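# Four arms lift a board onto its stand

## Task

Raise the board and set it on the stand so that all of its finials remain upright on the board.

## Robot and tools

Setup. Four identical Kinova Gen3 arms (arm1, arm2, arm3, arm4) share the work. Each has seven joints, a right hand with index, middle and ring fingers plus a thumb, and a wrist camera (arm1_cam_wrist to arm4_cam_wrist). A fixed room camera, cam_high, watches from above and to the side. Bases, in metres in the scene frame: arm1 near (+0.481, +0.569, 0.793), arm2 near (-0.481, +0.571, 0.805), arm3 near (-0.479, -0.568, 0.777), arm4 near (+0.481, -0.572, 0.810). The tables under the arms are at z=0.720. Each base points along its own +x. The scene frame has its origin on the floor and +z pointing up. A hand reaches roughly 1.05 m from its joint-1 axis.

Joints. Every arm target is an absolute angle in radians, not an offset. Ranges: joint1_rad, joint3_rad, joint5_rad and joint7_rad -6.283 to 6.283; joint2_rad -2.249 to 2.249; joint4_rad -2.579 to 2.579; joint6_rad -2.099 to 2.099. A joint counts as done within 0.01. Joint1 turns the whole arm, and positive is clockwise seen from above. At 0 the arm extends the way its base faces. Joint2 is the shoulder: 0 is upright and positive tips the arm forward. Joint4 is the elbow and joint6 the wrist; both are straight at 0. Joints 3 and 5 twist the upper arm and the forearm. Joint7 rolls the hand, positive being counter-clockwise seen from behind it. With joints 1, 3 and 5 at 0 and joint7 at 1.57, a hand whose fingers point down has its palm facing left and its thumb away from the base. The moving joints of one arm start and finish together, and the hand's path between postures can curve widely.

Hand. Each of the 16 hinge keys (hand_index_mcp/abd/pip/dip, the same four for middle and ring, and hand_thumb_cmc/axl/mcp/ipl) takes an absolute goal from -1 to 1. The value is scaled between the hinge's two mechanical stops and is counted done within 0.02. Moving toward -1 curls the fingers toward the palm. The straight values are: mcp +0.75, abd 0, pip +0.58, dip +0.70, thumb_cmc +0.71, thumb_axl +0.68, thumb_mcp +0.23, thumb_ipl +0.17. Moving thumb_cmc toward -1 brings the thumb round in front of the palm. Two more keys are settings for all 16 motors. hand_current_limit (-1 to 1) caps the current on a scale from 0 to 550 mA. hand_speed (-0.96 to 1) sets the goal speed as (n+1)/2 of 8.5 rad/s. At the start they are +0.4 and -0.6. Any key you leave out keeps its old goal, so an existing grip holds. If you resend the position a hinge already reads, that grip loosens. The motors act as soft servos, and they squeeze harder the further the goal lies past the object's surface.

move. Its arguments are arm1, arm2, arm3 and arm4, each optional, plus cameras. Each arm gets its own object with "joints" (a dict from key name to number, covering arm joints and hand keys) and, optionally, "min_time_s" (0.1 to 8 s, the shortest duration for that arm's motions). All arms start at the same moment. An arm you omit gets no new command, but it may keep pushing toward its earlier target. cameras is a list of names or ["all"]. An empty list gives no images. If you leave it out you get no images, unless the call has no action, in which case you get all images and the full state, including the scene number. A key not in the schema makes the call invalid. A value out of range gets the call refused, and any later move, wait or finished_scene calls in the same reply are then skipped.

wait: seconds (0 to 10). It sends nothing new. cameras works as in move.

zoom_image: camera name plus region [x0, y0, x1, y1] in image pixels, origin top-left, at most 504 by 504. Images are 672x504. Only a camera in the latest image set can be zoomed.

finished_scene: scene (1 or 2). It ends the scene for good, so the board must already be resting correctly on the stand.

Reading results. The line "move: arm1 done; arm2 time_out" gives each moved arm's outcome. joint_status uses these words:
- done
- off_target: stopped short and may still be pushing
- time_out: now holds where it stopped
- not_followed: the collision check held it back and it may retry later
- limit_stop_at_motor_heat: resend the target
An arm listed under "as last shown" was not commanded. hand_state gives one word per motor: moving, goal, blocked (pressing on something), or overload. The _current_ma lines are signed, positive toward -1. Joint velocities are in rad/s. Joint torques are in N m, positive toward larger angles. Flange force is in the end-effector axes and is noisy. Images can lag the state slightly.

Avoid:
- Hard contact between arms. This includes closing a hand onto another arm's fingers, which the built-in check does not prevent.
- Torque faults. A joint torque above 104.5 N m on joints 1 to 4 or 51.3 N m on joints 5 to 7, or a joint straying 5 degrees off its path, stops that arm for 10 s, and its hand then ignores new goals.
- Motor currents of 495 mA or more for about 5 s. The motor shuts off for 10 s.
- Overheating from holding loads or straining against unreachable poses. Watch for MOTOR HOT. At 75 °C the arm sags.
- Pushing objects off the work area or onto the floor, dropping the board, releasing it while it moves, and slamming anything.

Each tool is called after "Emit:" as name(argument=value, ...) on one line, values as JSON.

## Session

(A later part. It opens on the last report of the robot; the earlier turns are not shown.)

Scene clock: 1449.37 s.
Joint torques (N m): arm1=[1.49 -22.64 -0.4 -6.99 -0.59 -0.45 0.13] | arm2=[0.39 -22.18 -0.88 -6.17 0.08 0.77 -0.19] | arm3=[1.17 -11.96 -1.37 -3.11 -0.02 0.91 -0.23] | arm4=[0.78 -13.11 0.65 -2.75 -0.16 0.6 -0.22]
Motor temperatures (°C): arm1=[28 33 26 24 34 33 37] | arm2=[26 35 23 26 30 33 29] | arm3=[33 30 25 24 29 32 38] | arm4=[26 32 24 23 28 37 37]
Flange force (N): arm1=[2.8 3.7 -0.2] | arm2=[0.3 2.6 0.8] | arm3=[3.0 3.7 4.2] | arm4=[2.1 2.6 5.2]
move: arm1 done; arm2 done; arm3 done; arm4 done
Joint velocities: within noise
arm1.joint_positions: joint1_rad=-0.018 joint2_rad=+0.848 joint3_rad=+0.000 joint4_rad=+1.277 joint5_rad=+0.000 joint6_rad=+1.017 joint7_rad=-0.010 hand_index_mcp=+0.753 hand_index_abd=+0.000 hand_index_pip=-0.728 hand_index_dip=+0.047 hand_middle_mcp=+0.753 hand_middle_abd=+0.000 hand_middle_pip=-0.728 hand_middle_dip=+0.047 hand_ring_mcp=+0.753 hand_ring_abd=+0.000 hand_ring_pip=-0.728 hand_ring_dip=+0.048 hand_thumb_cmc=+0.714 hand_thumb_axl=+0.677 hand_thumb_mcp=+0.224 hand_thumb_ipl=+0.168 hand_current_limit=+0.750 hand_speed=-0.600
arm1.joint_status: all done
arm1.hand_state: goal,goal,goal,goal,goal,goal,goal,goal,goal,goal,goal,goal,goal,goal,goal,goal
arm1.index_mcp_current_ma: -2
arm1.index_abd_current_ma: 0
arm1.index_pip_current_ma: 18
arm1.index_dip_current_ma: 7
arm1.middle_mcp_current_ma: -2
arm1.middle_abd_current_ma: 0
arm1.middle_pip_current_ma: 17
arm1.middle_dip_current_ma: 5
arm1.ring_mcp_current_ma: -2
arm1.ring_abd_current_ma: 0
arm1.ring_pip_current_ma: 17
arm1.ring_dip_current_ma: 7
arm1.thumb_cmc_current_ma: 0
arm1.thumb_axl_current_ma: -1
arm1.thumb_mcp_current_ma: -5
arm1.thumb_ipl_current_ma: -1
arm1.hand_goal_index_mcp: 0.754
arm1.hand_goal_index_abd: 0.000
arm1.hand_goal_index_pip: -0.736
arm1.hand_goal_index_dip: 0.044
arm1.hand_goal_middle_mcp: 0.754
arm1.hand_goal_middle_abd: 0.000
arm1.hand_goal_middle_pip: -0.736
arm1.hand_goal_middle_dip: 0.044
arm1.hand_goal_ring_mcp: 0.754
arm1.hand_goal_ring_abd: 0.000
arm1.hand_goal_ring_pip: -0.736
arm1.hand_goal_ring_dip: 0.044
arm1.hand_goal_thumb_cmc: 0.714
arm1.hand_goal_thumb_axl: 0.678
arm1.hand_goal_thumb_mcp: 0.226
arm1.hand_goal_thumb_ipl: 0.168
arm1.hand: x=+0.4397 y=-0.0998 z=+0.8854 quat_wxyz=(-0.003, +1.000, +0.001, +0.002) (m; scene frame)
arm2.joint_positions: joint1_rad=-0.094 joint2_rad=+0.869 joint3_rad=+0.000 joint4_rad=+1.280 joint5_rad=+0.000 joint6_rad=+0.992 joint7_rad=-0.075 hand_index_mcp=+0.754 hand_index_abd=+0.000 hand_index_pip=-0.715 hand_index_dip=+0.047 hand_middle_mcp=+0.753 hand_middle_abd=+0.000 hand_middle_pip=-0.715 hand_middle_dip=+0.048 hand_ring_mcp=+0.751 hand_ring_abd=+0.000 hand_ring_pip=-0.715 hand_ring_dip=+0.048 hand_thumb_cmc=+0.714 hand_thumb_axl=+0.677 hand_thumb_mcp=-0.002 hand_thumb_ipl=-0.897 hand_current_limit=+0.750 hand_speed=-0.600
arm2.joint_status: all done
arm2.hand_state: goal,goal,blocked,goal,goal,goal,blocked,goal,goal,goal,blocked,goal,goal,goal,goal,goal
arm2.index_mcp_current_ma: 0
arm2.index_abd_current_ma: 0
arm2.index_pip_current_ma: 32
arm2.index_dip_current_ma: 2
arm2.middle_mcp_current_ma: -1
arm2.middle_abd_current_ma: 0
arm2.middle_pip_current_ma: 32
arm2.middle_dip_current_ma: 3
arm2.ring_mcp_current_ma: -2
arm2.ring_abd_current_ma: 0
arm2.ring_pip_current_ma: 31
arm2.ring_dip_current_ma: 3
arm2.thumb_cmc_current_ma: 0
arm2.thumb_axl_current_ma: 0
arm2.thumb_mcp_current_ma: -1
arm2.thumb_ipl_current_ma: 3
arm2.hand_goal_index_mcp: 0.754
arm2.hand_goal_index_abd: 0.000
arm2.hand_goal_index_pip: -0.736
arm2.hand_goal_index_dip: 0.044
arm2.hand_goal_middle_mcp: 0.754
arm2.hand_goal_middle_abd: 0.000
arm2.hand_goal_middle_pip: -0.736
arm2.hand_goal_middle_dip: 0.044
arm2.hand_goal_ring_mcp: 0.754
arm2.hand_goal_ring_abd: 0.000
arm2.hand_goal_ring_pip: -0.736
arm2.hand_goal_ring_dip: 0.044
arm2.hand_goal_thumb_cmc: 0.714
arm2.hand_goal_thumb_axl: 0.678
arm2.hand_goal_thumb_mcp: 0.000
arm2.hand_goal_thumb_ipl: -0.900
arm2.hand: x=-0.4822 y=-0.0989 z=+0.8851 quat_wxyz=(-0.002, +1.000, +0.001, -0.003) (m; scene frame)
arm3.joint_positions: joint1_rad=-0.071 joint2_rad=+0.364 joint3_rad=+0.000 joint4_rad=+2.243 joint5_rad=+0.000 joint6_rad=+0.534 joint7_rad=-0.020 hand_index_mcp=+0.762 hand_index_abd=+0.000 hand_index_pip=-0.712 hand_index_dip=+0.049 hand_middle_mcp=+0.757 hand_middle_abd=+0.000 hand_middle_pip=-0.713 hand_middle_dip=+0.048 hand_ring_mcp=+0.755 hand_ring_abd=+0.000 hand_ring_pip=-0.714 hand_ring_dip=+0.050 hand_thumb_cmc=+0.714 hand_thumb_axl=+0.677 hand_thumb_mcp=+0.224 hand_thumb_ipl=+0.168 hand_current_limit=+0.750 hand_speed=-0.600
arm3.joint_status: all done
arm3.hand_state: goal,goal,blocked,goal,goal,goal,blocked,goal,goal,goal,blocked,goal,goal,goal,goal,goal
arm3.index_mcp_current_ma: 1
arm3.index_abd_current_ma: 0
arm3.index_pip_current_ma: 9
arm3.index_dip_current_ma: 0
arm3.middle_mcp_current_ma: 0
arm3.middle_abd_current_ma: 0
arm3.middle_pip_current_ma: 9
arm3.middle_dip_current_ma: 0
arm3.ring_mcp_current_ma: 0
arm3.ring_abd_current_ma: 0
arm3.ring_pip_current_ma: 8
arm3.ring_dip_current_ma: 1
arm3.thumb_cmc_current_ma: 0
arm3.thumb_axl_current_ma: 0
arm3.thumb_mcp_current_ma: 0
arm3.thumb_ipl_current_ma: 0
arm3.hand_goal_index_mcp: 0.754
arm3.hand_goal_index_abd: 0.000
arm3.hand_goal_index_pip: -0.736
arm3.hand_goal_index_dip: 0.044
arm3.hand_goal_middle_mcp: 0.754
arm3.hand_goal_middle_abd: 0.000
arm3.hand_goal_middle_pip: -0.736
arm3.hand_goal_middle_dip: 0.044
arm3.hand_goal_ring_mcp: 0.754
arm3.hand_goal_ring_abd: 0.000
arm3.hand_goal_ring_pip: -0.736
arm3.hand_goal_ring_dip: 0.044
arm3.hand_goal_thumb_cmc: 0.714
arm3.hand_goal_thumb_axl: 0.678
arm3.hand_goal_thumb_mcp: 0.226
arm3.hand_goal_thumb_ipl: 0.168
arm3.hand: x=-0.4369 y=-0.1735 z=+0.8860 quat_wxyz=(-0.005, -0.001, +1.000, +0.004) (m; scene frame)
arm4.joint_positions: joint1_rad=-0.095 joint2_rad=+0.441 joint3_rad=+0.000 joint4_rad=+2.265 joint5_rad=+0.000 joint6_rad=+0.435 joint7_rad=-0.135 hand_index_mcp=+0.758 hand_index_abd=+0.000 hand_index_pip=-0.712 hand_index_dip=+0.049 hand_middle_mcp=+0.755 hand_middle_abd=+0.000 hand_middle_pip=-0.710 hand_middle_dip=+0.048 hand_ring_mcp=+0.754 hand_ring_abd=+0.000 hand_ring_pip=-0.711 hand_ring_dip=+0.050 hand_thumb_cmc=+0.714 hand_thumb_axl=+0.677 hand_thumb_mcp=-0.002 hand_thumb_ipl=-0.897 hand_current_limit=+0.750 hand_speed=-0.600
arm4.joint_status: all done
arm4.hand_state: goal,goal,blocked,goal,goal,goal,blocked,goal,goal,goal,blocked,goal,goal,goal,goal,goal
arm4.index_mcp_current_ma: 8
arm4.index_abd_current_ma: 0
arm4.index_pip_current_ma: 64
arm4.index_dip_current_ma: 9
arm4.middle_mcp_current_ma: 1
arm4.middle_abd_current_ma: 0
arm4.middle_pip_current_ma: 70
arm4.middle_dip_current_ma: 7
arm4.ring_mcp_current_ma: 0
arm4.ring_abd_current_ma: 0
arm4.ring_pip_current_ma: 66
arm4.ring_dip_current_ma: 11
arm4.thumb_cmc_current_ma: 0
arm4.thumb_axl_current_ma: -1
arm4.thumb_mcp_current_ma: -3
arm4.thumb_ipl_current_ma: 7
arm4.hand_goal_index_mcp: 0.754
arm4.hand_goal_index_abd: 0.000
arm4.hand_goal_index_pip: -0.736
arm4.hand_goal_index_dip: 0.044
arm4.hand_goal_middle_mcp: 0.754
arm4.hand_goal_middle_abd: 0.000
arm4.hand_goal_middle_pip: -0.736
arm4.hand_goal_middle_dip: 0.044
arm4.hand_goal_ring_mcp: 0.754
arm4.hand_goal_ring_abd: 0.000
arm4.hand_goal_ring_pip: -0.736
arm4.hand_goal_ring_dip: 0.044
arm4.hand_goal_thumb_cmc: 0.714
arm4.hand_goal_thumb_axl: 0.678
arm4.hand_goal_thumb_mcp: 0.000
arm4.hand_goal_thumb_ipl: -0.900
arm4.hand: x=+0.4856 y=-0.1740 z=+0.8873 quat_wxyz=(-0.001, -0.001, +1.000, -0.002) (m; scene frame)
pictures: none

Emit:
move(arm1={"joints": {"joint2_rad": 0.8542, "joint4_rad": 1.2818, "joint6_rad": 1.0056}, "min_time_s": 2}, arm2={"joints": {"joint2_rad": 0.8756, "joint4_rad": 1.2843, "joint6_rad": 0.9817}, "min_time_s": 2}, arm3={"joints": {"joint2_rad": 0.3765, "joint4_rad": 2.2497, "joint6_rad": 0.5154}, "min_time_s": 2}, arm4={"joints": {"joint2_rad": 0.4547, "joint4_rad": 2.2702, "joint6_rad": 0.4167}, "min_time_s": 2})

Emit:
move(arm1={"joints": {"joint2_rad": 0.8607, "joint4_rad": 1.2862, "joint6_rad": 0.9947}, "min_time_s": 2}, arm2={"joints": {"joint2_rad": 0.8824, "joint4_rad": 1.2882, "joint6_rad": 0.9710}, "min_time_s": 2}, arm3={"joints": {"joint2_rad": 0.3900, "joint4_rad": 2.2558, "joint6_rad": 0.4958}, "min_time_s": 2}, arm4={"joints": {"joint2_rad": 0.4691, "joint4_rad": 2.2749, "joint6_rad": 0.3976}, "min_time_s": 2}, cameras=["all"])

Scene clock: 1465.60 s.
Joint torques (N m): arm1=[1.57 -22.73 -0.4 -6.91 -0.51 -0.47 0.12] | arm2=[0.29 -21.78 -1.03 -7.49 0.1 -0.37 -0.17] | arm3=[1.41 -10.2 -0.94 -4.38 0.06 -0.36 -0.33] | arm4=[0.16 -12.56 -0.09 -3.92 -0.28 -0.32 -0.18]
Motor temperatures (°C): arm1=[28 33 26 24 34 33 37] | arm2=[26 35 23 26 30 33 29] | arm3=[33 30 25 24 29 32 38] | arm4=[26 32 24 23 28 37 37]
Flange force (N): arm1=[2.9 4.0 -0.2] | arm2=[0.0 -1.7 -1.1] | arm3=[4.0 -1.6 -3.8] | arm4=[0.1 -0.5 1.2]
move: arm1 done; arm2 done; arm3 done; arm4 done
Joint velocities: within noise
arm1.joint_positions: joint1_rad=-0.018 joint2_rad=+0.854 joint3_rad=+0.000 joint4_rad=+1.282 joint5_rad=+0.000 joint6_rad=+1.006 joint7_rad=-0.010 hand_index_mcp=+0.753 hand_index_abd=+0.000 hand_index_pip=-0.728 hand_index_dip=+0.047 hand_middle_mcp=+0.753 hand_middle_abd=+0.000 hand_middle_pip=-0.729 hand_middle_dip=+0.047 hand_ring_mcp=+0.753 hand_ring_abd=+0.000 hand_ring_pip=-0.729 hand_ring_dip=+0.048 hand_thumb_cmc=+0.714 hand_thumb_axl=+0.677 hand_thumb_mcp=+0.224 hand_thumb_ipl=+0.168 hand_current_limit=+0.750 hand_speed=-0.600
arm1.joint_status: all done
arm1.hand_state: goal,goal,goal,goal,goal,goal,goal,goal,goal,goal,goal,goal,goal,goal,goal,goal
arm1.index_mcp_current_ma: -2
arm1.index_abd_current_ma: 0
arm1.index_pip_current_ma: 18
arm1.index_dip_current_ma: 7
arm1.middle_mcp_current_ma: -2
arm1.middle_abd_current_ma: 0
arm1.middle_pip_current_ma: 17
arm1.middle_dip_current_ma: 5
arm1.ring_mcp_current_ma: -2
arm1.ring_abd_current_ma: 0
arm1.ring_pip_current_ma: 17
arm1.ring_dip_current_ma: 7
arm1.thumb_cmc_current_ma: 0
arm1.thumb_axl_current_ma: -1
arm1.thumb_mcp_current_ma: -5
arm1.thumb_ipl_current_ma: -1
arm1.hand_goal_index_mcp: 0.754
arm1.hand_goal_index_abd: 0.000
arm1.hand_goal_index_pip: -0.736
arm1.hand_goal_index_dip: 0.044
arm1.hand_goal_middle_mcp: 0.754
arm1.hand_goal_middle_abd: 0.000
arm1.hand_goal_middle_pip: -0.736
arm1.hand_goal_middle_dip: 0.044
arm1.hand_goal_ring_mcp: 0.754
arm1.hand_goal_ring_abd: 0.000
arm1.hand_goal_ring_pip: -0.736
arm1.hand_goal_ring_dip: 0.044
arm1.hand_goal_thumb_cmc: 0.714
arm1.hand_goal_thumb_axl: 0.678
arm1.hand_goal_thumb_mcp: 0.226
arm1.hand_goal_thumb_ipl: 0.168
arm1.hand: x=+0.4397 y=-0.0997 z=+0.8804 quat_wxyz=(-0.003, +1.000, +0.001, +0.002) (m; scene frame)
arm2.joint_positions: joint1_rad=-0.094 joint2_rad=+0.876 joint3_rad=+0.000 joint4_rad=+1.284 joint5_rad=+0.000 joint6_rad=+0.982 joint7_rad=-0.075 hand_index_mcp=+0.754 hand_index_abd=+0.000 hand_index_pip=-0.728 hand_index_dip=+0.047 hand_middle_mcp=+0.753 hand_middle_abd=+0.000 hand_middle_pip=-0.728 hand_middle_dip=+0.048 hand_ring_mcp=+0.753 hand_ring_abd=+0.000 hand_ring_pip=-0.729 hand_ring_dip=+0.047 hand_thumb_cmc=+0.714 hand_thumb_axl=+0.677 hand_thumb_mcp=-0.002 hand_thumb_ipl=-0.897 hand_current_limit=+0.750 hand_speed=-0.600
arm2.joint_status: all done
arm2.hand_state: goal,goal,goal,goal,goal,goal,goal,goal,goal,goal,goal,goal,goal,goal,goal,goal
arm2.index_mcp_current_ma: 0
arm2.index_abd_current_ma: 0
arm2.index_pip_current_ma: 7
arm2.index_dip_current_ma: 2
arm2.middle_mcp_current_ma: -1
arm2.middle_abd_current_ma: 0
arm2.middle_pip_current_ma: 8
arm2.middle_dip_current_ma: 3
arm2.ring_mcp_current_ma: -1
arm2.ring_abd_current_ma: 0
arm2.ring_pip_current_ma: 7
arm2.ring_dip_current_ma: 2
arm2.thumb_cmc_current_ma: 0
arm2.thumb_axl_current_ma: 0
arm2.thumb_mcp_current_ma: -1
arm2.thumb_ipl_current_ma: 3
arm2.hand_goal_index_mcp: 0.754
arm2.hand_goal_index_abd: 0.000
arm2.hand_goal_index_pip: -0.736
arm2.hand_goal_index_dip: 0.044
arm2.hand_goal_middle_mcp: 0.754
arm2.hand_goal_middle_abd: 0.000
arm2.hand_goal_middle_pip: -0.736
arm2.hand_goal_middle_dip: 0.044
arm2.hand_goal_ring_mcp: 0.754
arm2.hand_goal_ring_abd: 0.000
arm2.hand_goal_ring_pip: -0.736
arm2.hand_goal_ring_dip: 0.044
arm2.hand_goal_thumb_cmc: 0.714
arm2.hand_goal_thumb_axl: 0.678
arm2.hand_goal_thumb_mcp: 0.000
arm2.hand_goal_thumb_ipl: -0.900
arm2.hand: x=-0.4823 y=-0.0989 z=+0.8801 quat_wxyz=(-0.002, +1.000, +0.001, -0.003) (m; scene frame)
arm3.joint_positions: joint1_rad=-0.071 joint2_rad=+0.376 joint3_rad=+0.000 joint4_rad=+2.250 joint5_rad=+0.000 joint6_rad=+0.515 joint7_rad=-0.020 hand_index_mcp=+0.758 hand_index_abd=+0.000 hand_index_pip=-0.728 hand_index_dip=+0.048 hand_middle_mcp=+0.757 hand_middle_abd=+0.000 hand_middle_pip=-0.729 hand_middle_dip=+0.047 hand_ring_mcp=+0.757 hand_ring_abd=+0.000 hand_ring_pip=-0.729 hand_ring_dip=+0.047 hand_thumb_cmc=+0.714 hand_thumb_axl=+0.677 hand_thumb_mcp=+0.224 hand_thumb_ipl=+0.168 hand_current_limit=+0.750 hand_speed=-0.600
arm3.joint_status: all done
arm3.hand_state: goal,goal,goal,goal,goal,goal,goal,goal,goal,goal,goal,goal,goal,goal,goal,goal
arm3.index_mcp_current_ma: 0
arm3.index_abd_current_ma: 0
arm3.index_pip_current_ma: 1
arm3.index_dip_current_ma: 0
arm3.middle_mcp_current_ma: 0
arm3.middle_abd_current_ma: 0
arm3.middle_pip_current_ma: 1
arm3.middle_dip_current_ma: 0
arm3.ring_mcp_current_ma: 0
arm3.ring_abd_current_ma: 0
arm3.ring_pip_current_ma: 1
arm3.ring_dip_current_ma: 0
arm3.thumb_cmc_current_ma: 0
arm3.thumb_axl_current_ma: 0
arm3.thumb_mcp_current_ma: 0
arm3.thumb_ipl_current_ma: 0
arm3.hand_goal_index_mcp: 0.754
arm3.hand_goal_index_abd: 0.000
arm3.hand_goal_index_pip: -0.736
arm3.hand_goal_index_dip: 0.044
arm3.hand_goal_middle_mcp: 0.754
arm3.hand_goal_middle_abd: 0.000
arm3.hand_goal_middle_pip: -0.736
arm3.hand_goal_middle_dip: 0.044
arm3.hand_goal_ring_mcp: 0.754
arm3.hand_goal_ring_abd: 0.000
arm3.hand_goal_ring_pip: -0.736
arm3.hand_goal_ring_dip: 0.044
arm3.hand_goal_thumb_cmc: 0.714
arm3.hand_goal_thumb_axl: 0.678
arm3.hand_goal_thumb_mcp: 0.226
arm3.hand_goal_thumb_ipl: 0.168
arm3.hand: x=-0.4370 y=-0.1736 z=+0.8810 quat_wxyz=(-0.005, -0.001, +1.000, +0.004) (m; scene frame)
arm4.joint_positions: joint1_rad=-0.095 joint2_rad=+0.455 joint3_rad=+0.000 joint4_rad=+2.270 joint5_rad=+0.000 joint6_rad=+0.417 joint7_rad=-0.135 hand_index_mcp=+0.756 hand_index_abd=+0.000 hand_index_pip=-0.729 hand_index_dip=+0.047 hand_middle_mcp=+0.757 hand_middle_abd=+0.000 hand_middle_pip=-0.727 hand_middle_dip=+0.047 hand_ring_mcp=+0.756 hand_ring_abd=+0.000 hand_ring_pip=-0.729 hand_ring_dip=+0.047 hand_thumb_cmc=+0.714 hand_thumb_axl=+0.677 hand_thumb_mcp=-0.002 hand_thumb_ipl=-0.897 hand_current_limit=+0.750 hand_speed=-0.600
arm4.joint_status: all done
arm4.hand_state: goal,goal,goal,goal,goal,goal,goal,goal,goal,goal,goal,goal,goal,goal,goal,goal
arm4.index_mcp_current_ma: 4
arm4.index_abd_current_ma: 0
arm4.index_pip_current_ma: 15
arm4.index_dip_current_ma: 6
arm4.middle_mcp_current_ma: 4
arm4.middle_abd_current_ma: 0
arm4.middle_pip_current_ma: 19
arm4.middle_dip_current_ma: 5
arm4.ring_mcp_current_ma: 3
arm4.ring_abd_current_ma: 0
arm4.ring_pip_current_ma: 14
arm4.ring_dip_current_ma: 5
arm4.thumb_cmc_current_ma: 0
arm4.thumb_axl_current_ma: -1
arm4.thumb_mcp_current_ma: -3
arm4.thumb_ipl_current_ma: 7
arm4.hand_goal_index_mcp: 0.754
arm4.hand_goal_index_abd: 0.000
arm4.hand_goal_index_pip: -0.736
arm4.hand_goal_index_dip: 0.044
arm4.hand_goal_middle_mcp: 0.754
arm4.hand_goal_middle_abd: 0.000
arm4.hand_goal_middle_pip: -0.736
arm4.hand_goal_middle_dip: 0.044
arm4.hand_goal_ring_mcp: 0.754
arm4.hand_goal_ring_abd: 0.000
arm4.hand_goal_ring_pip: -0.736
arm4.hand_goal_ring_dip: 0.044
arm4.hand_goal_thumb_cmc: 0.714
arm4.hand_goal_thumb_axl: 0.678
arm4.hand_goal_thumb_mcp: 0.000
arm4.hand_goal_thumb_ipl: -0.900
arm4.hand: x=+0.4856 y=-0.1741 z=+0.8824 quat_wxyz=(-0.001, -0.001, +1.000, -0.002) (m; scene frame)
pictures: none

Scene clock: 1467.90 s.
Joint torques (N m): arm1=[1.51 -22.72 -0.4 -6.81 -0.54 -0.47 0.11] | arm2=[0.32 -21.84 -0.99 -7.41 0.06 -0.4 -0.19] | arm3=[1.49 -10.3 -0.93 -4.17 0.06 -0.37 -0.31] | arm4=[0.19 -12.7 -0.1 -3.79 -0.27 -0.3 -0.16]
Motor temperatures (°C): arm1=[28 33 26 24 34 33 37] | arm2=[26 35 23 26 30 33 29] | arm3=[33 30 25 24 29 32 38] | arm4=[26 32 24 23 28 37 37]
Flange force (N): arm1=[2.8 4.1 -0.2] | arm2=[0.1 -1.5 -1.2] | arm3=[4.5 -1.3 -4.0] | arm4=[0.3 -0.5 1.3]
move: arm1 done; arm2 done; arm3 done; arm4 done
Joint velocities: within noise
arm1.joint_positions: joint1_rad=-0.018 joint2_rad=+0.861 joint3_rad=+0.000 joint4_rad=+1.286 joint5_rad=+0.000 joint6_rad=+0.995 joint7_rad=-0.010 hand_index_mcp=+0.753 hand_index_abd=+0.000 hand_index_pip=-0.728 hand_index_dip=+0.047 hand_middle_mcp=+0.753 hand_middle_abd=+0.000 hand_middle_pip=-0.729 hand_middle_dip=+0.047 hand_ring_mcp=+0.753 hand_ring_abd=+0.000 hand_ring_pip=-0.729 hand_ring_dip=+0.048 hand_thumb_cmc=+0.714 hand_thumb_axl=+0.677 hand_thumb_mcp=+0.224 hand_thumb_ipl=+0.168 hand_current_limit=+0.750 hand_speed=-0.600
arm1.joint_status: all done
arm1.hand_state: goal,goal,goal,goal,goal,goal,goal,goal,goal,goal,goal,goal,goal,goal,goal,goal
arm1.index_mcp_current_ma: -2
arm1.index_abd_current_ma: 0
arm1.index_pip_current_ma: 18
arm1.index_dip_current_ma: 7
arm1.middle_mcp_current_ma: -2
arm1.middle_abd_current_ma: 0
arm1.middle_pip_current_ma: 17
arm1.middle_dip_current_ma: 5
arm1.ring_mcp_current_ma: -2
arm1.ring_abd_current_ma: 0
arm1.ring_pip_current_ma: 17
arm1.ring_dip_current_ma: 7
arm1.thumb_cmc_current_ma: 0
arm1.thumb_axl_current_ma: -1
arm1.thumb_mcp_current_ma: -5
arm1.thumb_ipl_current_ma: -1
arm1.hand_goal_index_mcp: 0.754
arm1.hand_goal_index_abd: 0.000
arm1.hand_goal_index_pip: -0.736
arm1.hand_goal_index_dip: 0.044
arm1.hand_goal_middle_mcp: 0.754
arm1.hand_goal_middle_abd: 0.000
arm1.hand_goal_middle_pip: -0.736
arm1.hand_goal_middle_dip: 0.044
arm1.hand_goal_ring_mcp: 0.754
arm1.hand_goal_ring_abd: 0.000
arm1.hand_goal_ring_pip: -0.736
arm1.hand_goal_ring_dip: 0.044
arm1.hand_goal_thumb_cmc: 0.714
arm1.hand_goal_thumb_axl: 0.678
arm1.hand_goal_thumb_mcp: 0.226
arm1.hand_goal_thumb_ipl: 0.168
arm1.hand: x=+0.4398 y=-0.0996 z=+0.8755 quat_wxyz=(-0.003, +1.000, +0.001, +0.002) (m; scene frame)
arm2.joint_positions: joint1_rad=-0.094 joint2_rad=+0.882 joint3_rad=+0.000 joint4_rad=+1.288 joint5_rad=+0.000 joint6_rad=+0.971 joint7_rad=-0.075 hand_index_mcp=+0.754 hand_index_abd=+0.000 hand_index_pip=-0.728 hand_index_dip=+0.047 hand_middle_mcp=+0.753 hand_middle_abd=+0.000 hand_middle_pip=-0.728 hand_middle_dip=+0.048 hand_ring_mcp=+0.753 hand_ring_abd=+0.000 hand_ring_pip=-0.729 hand_ring_dip=+0.047 hand_thumb_cmc=+0.714 hand_thumb_axl=+0.677 hand_thumb_mcp=-0.002 hand_thumb_ipl=-0.897 hand_current_limit=+0.750 hand_speed=-0.600
arm2.joint_status: all done
arm2.hand_state: goal,goal,goal,goal,goal,goal,goal,goal,goal,goal,goal,goal,goal,goal,goal,goal
arm2.index_mcp_current_ma: 0
arm2.index_abd_current_ma: 0
arm2.index_pip_current_ma: 7
arm2.index_dip_current_ma: 2
arm2.middle_mcp_current_ma: -1
arm2.middle_abd_current_ma: 0
arm2.middle_pip_current_ma: 8
arm2.middle_dip_current_ma: 3
arm2.ring_mcp_current_ma: -1
arm2.ring_abd_current_ma: 0
arm2.ring_pip_current_ma: 7
arm2.ring_dip_current_ma: 2
arm2.thumb_cmc_current_ma: 0
arm2.thumb_axl_current_ma: 0
arm2.thumb_mcp_current_ma: -1
arm2.thumb_ipl_current_ma: 3
arm2.hand_goal_index_mcp: 0.754
arm2.hand_goal_index_abd: 0.000
arm2.hand_goal_index_pip: -0.736
arm2.hand_goal_index_dip: 0.044
arm2.hand_goal_middle_mcp: 0.754
arm2.hand_goal_middle_abd: 0.000
arm2.hand_goal_middle_pip: -0.736
arm2.hand_goal_middle_dip: 0.044
arm2.hand_goal_ring_mcp: 0.754
arm2.hand_goal_ring_abd: 0.000
arm2.hand_goal_ring_pip: -0.736
arm2.hand_goal_ring_dip: 0.044
arm2.hand_goal_thumb_cmc: 0.714
arm2.hand_goal_thumb_axl: 0.678
arm2.hand_goal_thumb_mcp: 0.000
arm2.hand_goal_thumb_ipl: -0.900
arm2.hand: x=-0.4823 y=-0.0988 z=+0.8751 quat_wxyz=(-0.002, +1.000, +0.001, -0.003) (m; scene frame)
arm3.joint_positions: joint1_rad=-0.071 joint2_rad=+0.390 joint3_rad=+0.000 joint4_rad=+2.256 joint5_rad=+0.000 joint6_rad=+0.496 joint7_rad=-0.020 hand_index_mcp=+0.758 hand_index_abd=+0.000 hand_index_pip=-0.728 hand_index_dip=+0.048 hand_middle_mcp=+0.757 hand_middle_abd=+0.000 hand_middle_pip=-0.729 hand_middle_dip=+0.047 hand_ring_mcp=+0.757 hand_ring_abd=+0.000 hand_ring_pip=-0.729 hand_ring_dip=+0.047 hand_thumb_cmc=+0.714 hand_thumb_axl=+0.677 hand_thumb_mcp=+0.224 hand_thumb_ipl=+0.168 hand_current_limit=+0.750 hand_speed=-0.600
arm3.joint_status: all done
arm3.hand_state: goal,goal,goal,goal,goal,goal,goal,goal,goal,goal,goal,goal,goal,goal,goal,goal
arm3.index_mcp_current_ma: 0
arm3.index_abd_current_ma: 0
arm3.index_pip_current_ma: 1
arm3.index_dip_current_ma: 0
arm3.middle_mcp_current_ma: 0
arm3.middle_abd_current_ma: 0
arm3.middle_pip_current_ma: 1
arm3.middle_dip_current_ma: 0
arm3.ring_mcp_current_ma: 0
arm3.ring_abd_current_ma: 0
arm3.ring_pip_current_ma: 1
arm3.ring_dip_current_ma: 0
arm3.thumb_cmc_current_ma: 0
arm3.thumb_axl_current_ma: 0
arm3.thumb_mcp_current_ma: 0
arm3.thumb_ipl_current_ma: 0
arm3.hand_goal_index_mcp: 0.754
arm3.hand_goal_index_abd: 0.000
arm3.hand_goal_index_pip: -0.736
arm3.hand_goal_index_dip: 0.044
arm3.hand_goal_middle_mcp: 0.754
arm3.hand_goal_middle_abd: 0.000
arm3.hand_goal_middle_pip: -0.736
arm3.hand_goal_middle_dip: 0.044
arm3.hand_goal_ring_mcp: 0.754
arm3.hand_goal_ring_abd: 0.000
arm3.hand_goal_ring_pip: -0.736
arm3.hand_goal_ring_dip: 0.044
arm3.hand_goal_thumb_cmc: 0.714
arm3.hand_goal_thumb_axl: 0.678
arm3.hand_goal_thumb_mcp: 0.226
arm3.hand_goal_thumb_ipl: 0.168
arm3.hand: x=-0.4370 y=-0.1737 z=+0.8759 quat_wxyz=(-0.005, -0.001, +1.000, +0.004) (m; scene frame)
arm4.joint_positions: joint1_rad=-0.095 joint2_rad=+0.469 joint3_rad=+0.000 joint4_rad=+2.275 joint5_rad=+0.000 joint6_rad=+0.398 joint7_rad=-0.135 hand_index_mcp=+0.756 hand_index_abd=+0.000 hand_index_pip=-0.729 hand_index_dip=+0.047 hand_middle_mcp=+0.757 hand_middle_abd=+0.000 hand_middle_pip=-0.727 hand_middle_dip=+0.047 hand_ring_mcp=+0.756 hand_ring_abd=+0.000 hand_ring_pip=-0.729 hand_ring_dip=+0.047 hand_thumb_cmc=+0.714 hand_thumb_axl=+0.677 hand_thumb_mcp=-0.002 hand_thumb_ipl=-0.897 hand_current_limit=+0.750 hand_speed=-0.600
arm4.joint_status: all done
arm4.hand_state: goal,goal,goal,goal,goal,goal,goal,goal,goal,goal,goal,goal,goal,goal,goal,goal
arm4.index_mcp_current_ma: 4
arm4.index_abd_current_ma: 0
arm4.index_pip_current_ma: 15
arm4.index_dip_current_ma: 6
arm4.middle_mcp_current_ma: 4
arm4.middle_abd_current_ma: 0
arm4.middle_pip_current_ma: 19
arm4.middle_dip_current_ma: 5
arm4.ring_mcp_current_ma: 3
arm4.ring_abd_current_ma: 0
arm4.ring_pip_current_ma: 14
arm4.ring_dip_current_ma: 5
arm4.thumb_cmc_current_ma: 0
arm4.thumb_axl_current_ma: -1
arm4.thumb_mcp_current_ma: -3
arm4.thumb_ipl_current_ma: 7
arm4.hand_goal_index_mcp: 0.754
arm4.hand_goal_index_abd: 0.000
arm4.hand_goal_index_pip: -0.736
arm4.hand_goal_index_dip: 0.044
arm4.hand_goal_middle_mcp: 0.754
arm4.hand_goal_middle_abd: 0.000
arm4.hand_goal_middle_pip: -0.736
arm4.hand_goal_middle_dip: 0.044
arm4.hand_goal_ring_mcp: 0.754
arm4.hand_goal_ring_abd: 0.000
arm4.hand_goal_ring_pip: -0.736
arm4.hand_goal_ring_dip: 0.044
arm4.hand_goal_thumb_cmc: 0.714
arm4.hand_goal_thumb_axl: 0.678
arm4.hand_goal_thumb_mcp: 0.000
arm4.hand_goal_thumb_ipl: -0.900
arm4.hand: x=+0.4855 y=-0.1742 z=+0.8773 quat_wxyz=(-0.001, -0.001, +1.000, -0.002) (m; scene frame)
pictures: arm1_cam_wrist, arm2_cam_wrist, arm3_cam_wrist, arm4_cam_wrist, cam_high
camera_calibration:
arm1_cam_wrist: T_world_to_cam=[[-0.800861, -0.598248, 0.0268664, 0.304464], [-0.387755, 0.552223, 0.738035, -0.468936], [-0.456364, 0.580645, -0.674228, 0.974016], [0, 0, 0, 1]] pos_world=[0.506507, -0.124456, 0.99462]
arm2_cam_wrist: T_world_to_cam=[[-0.777751, -0.625548, 0.0615881, -0.464381], [-0.390562, 0.5577, 0.732415, -0.822651], [-0.492508, 0.545583, -0.678067, 0.532806], [0, 0, 0, 1]] pos_world=[-0.420057, -0.12239, 0.992401]
arm3_cam_wrist: T_world_to_cam=[[0.810098, 0.585841, -0.0230677, 0.510967], [0.408765, -0.536158, 0.738543, -0.61075], [0.420301, -0.607721, -0.673811, 0.789259], [0, 0, 0, 1]] pos_world=[-0.496006, -0.147154, 0.994664]
arm4_cam_wrist: T_world_to_cam=[[0.759656, 0.650248, 0.0100443, -0.23618], [0.450963, -0.537842, 0.712291, -0.982625], [0.468568, -0.536566, -0.701812, 0.418247], [0, 0, 0, 1]] pos_world=[0.426565, -0.150504, 0.995818]

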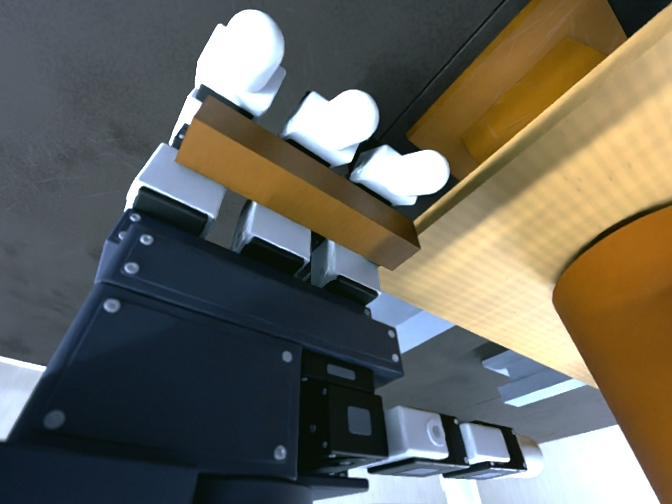

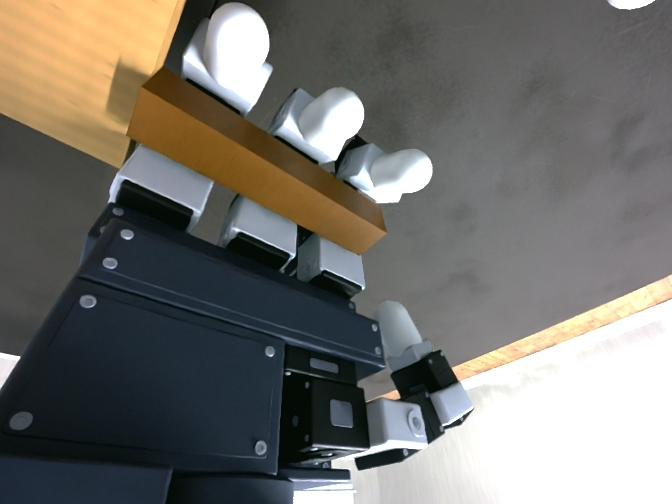

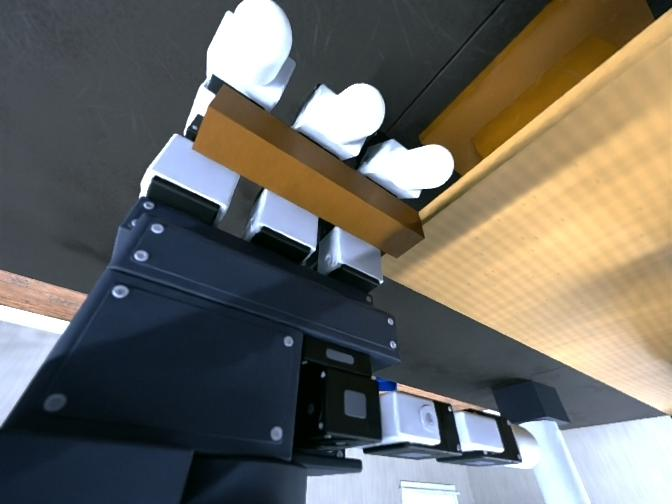

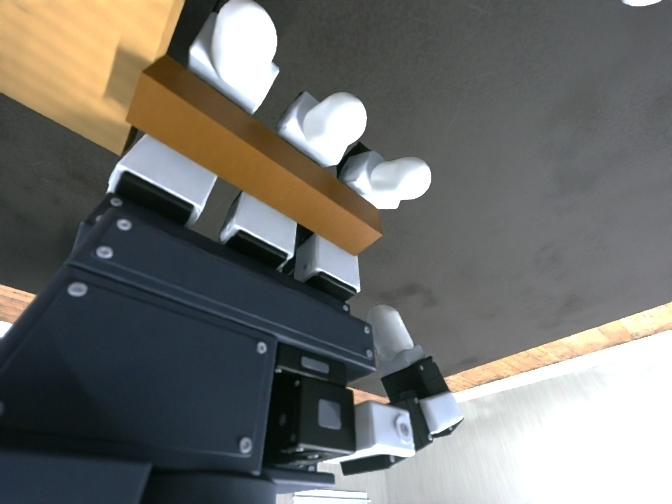

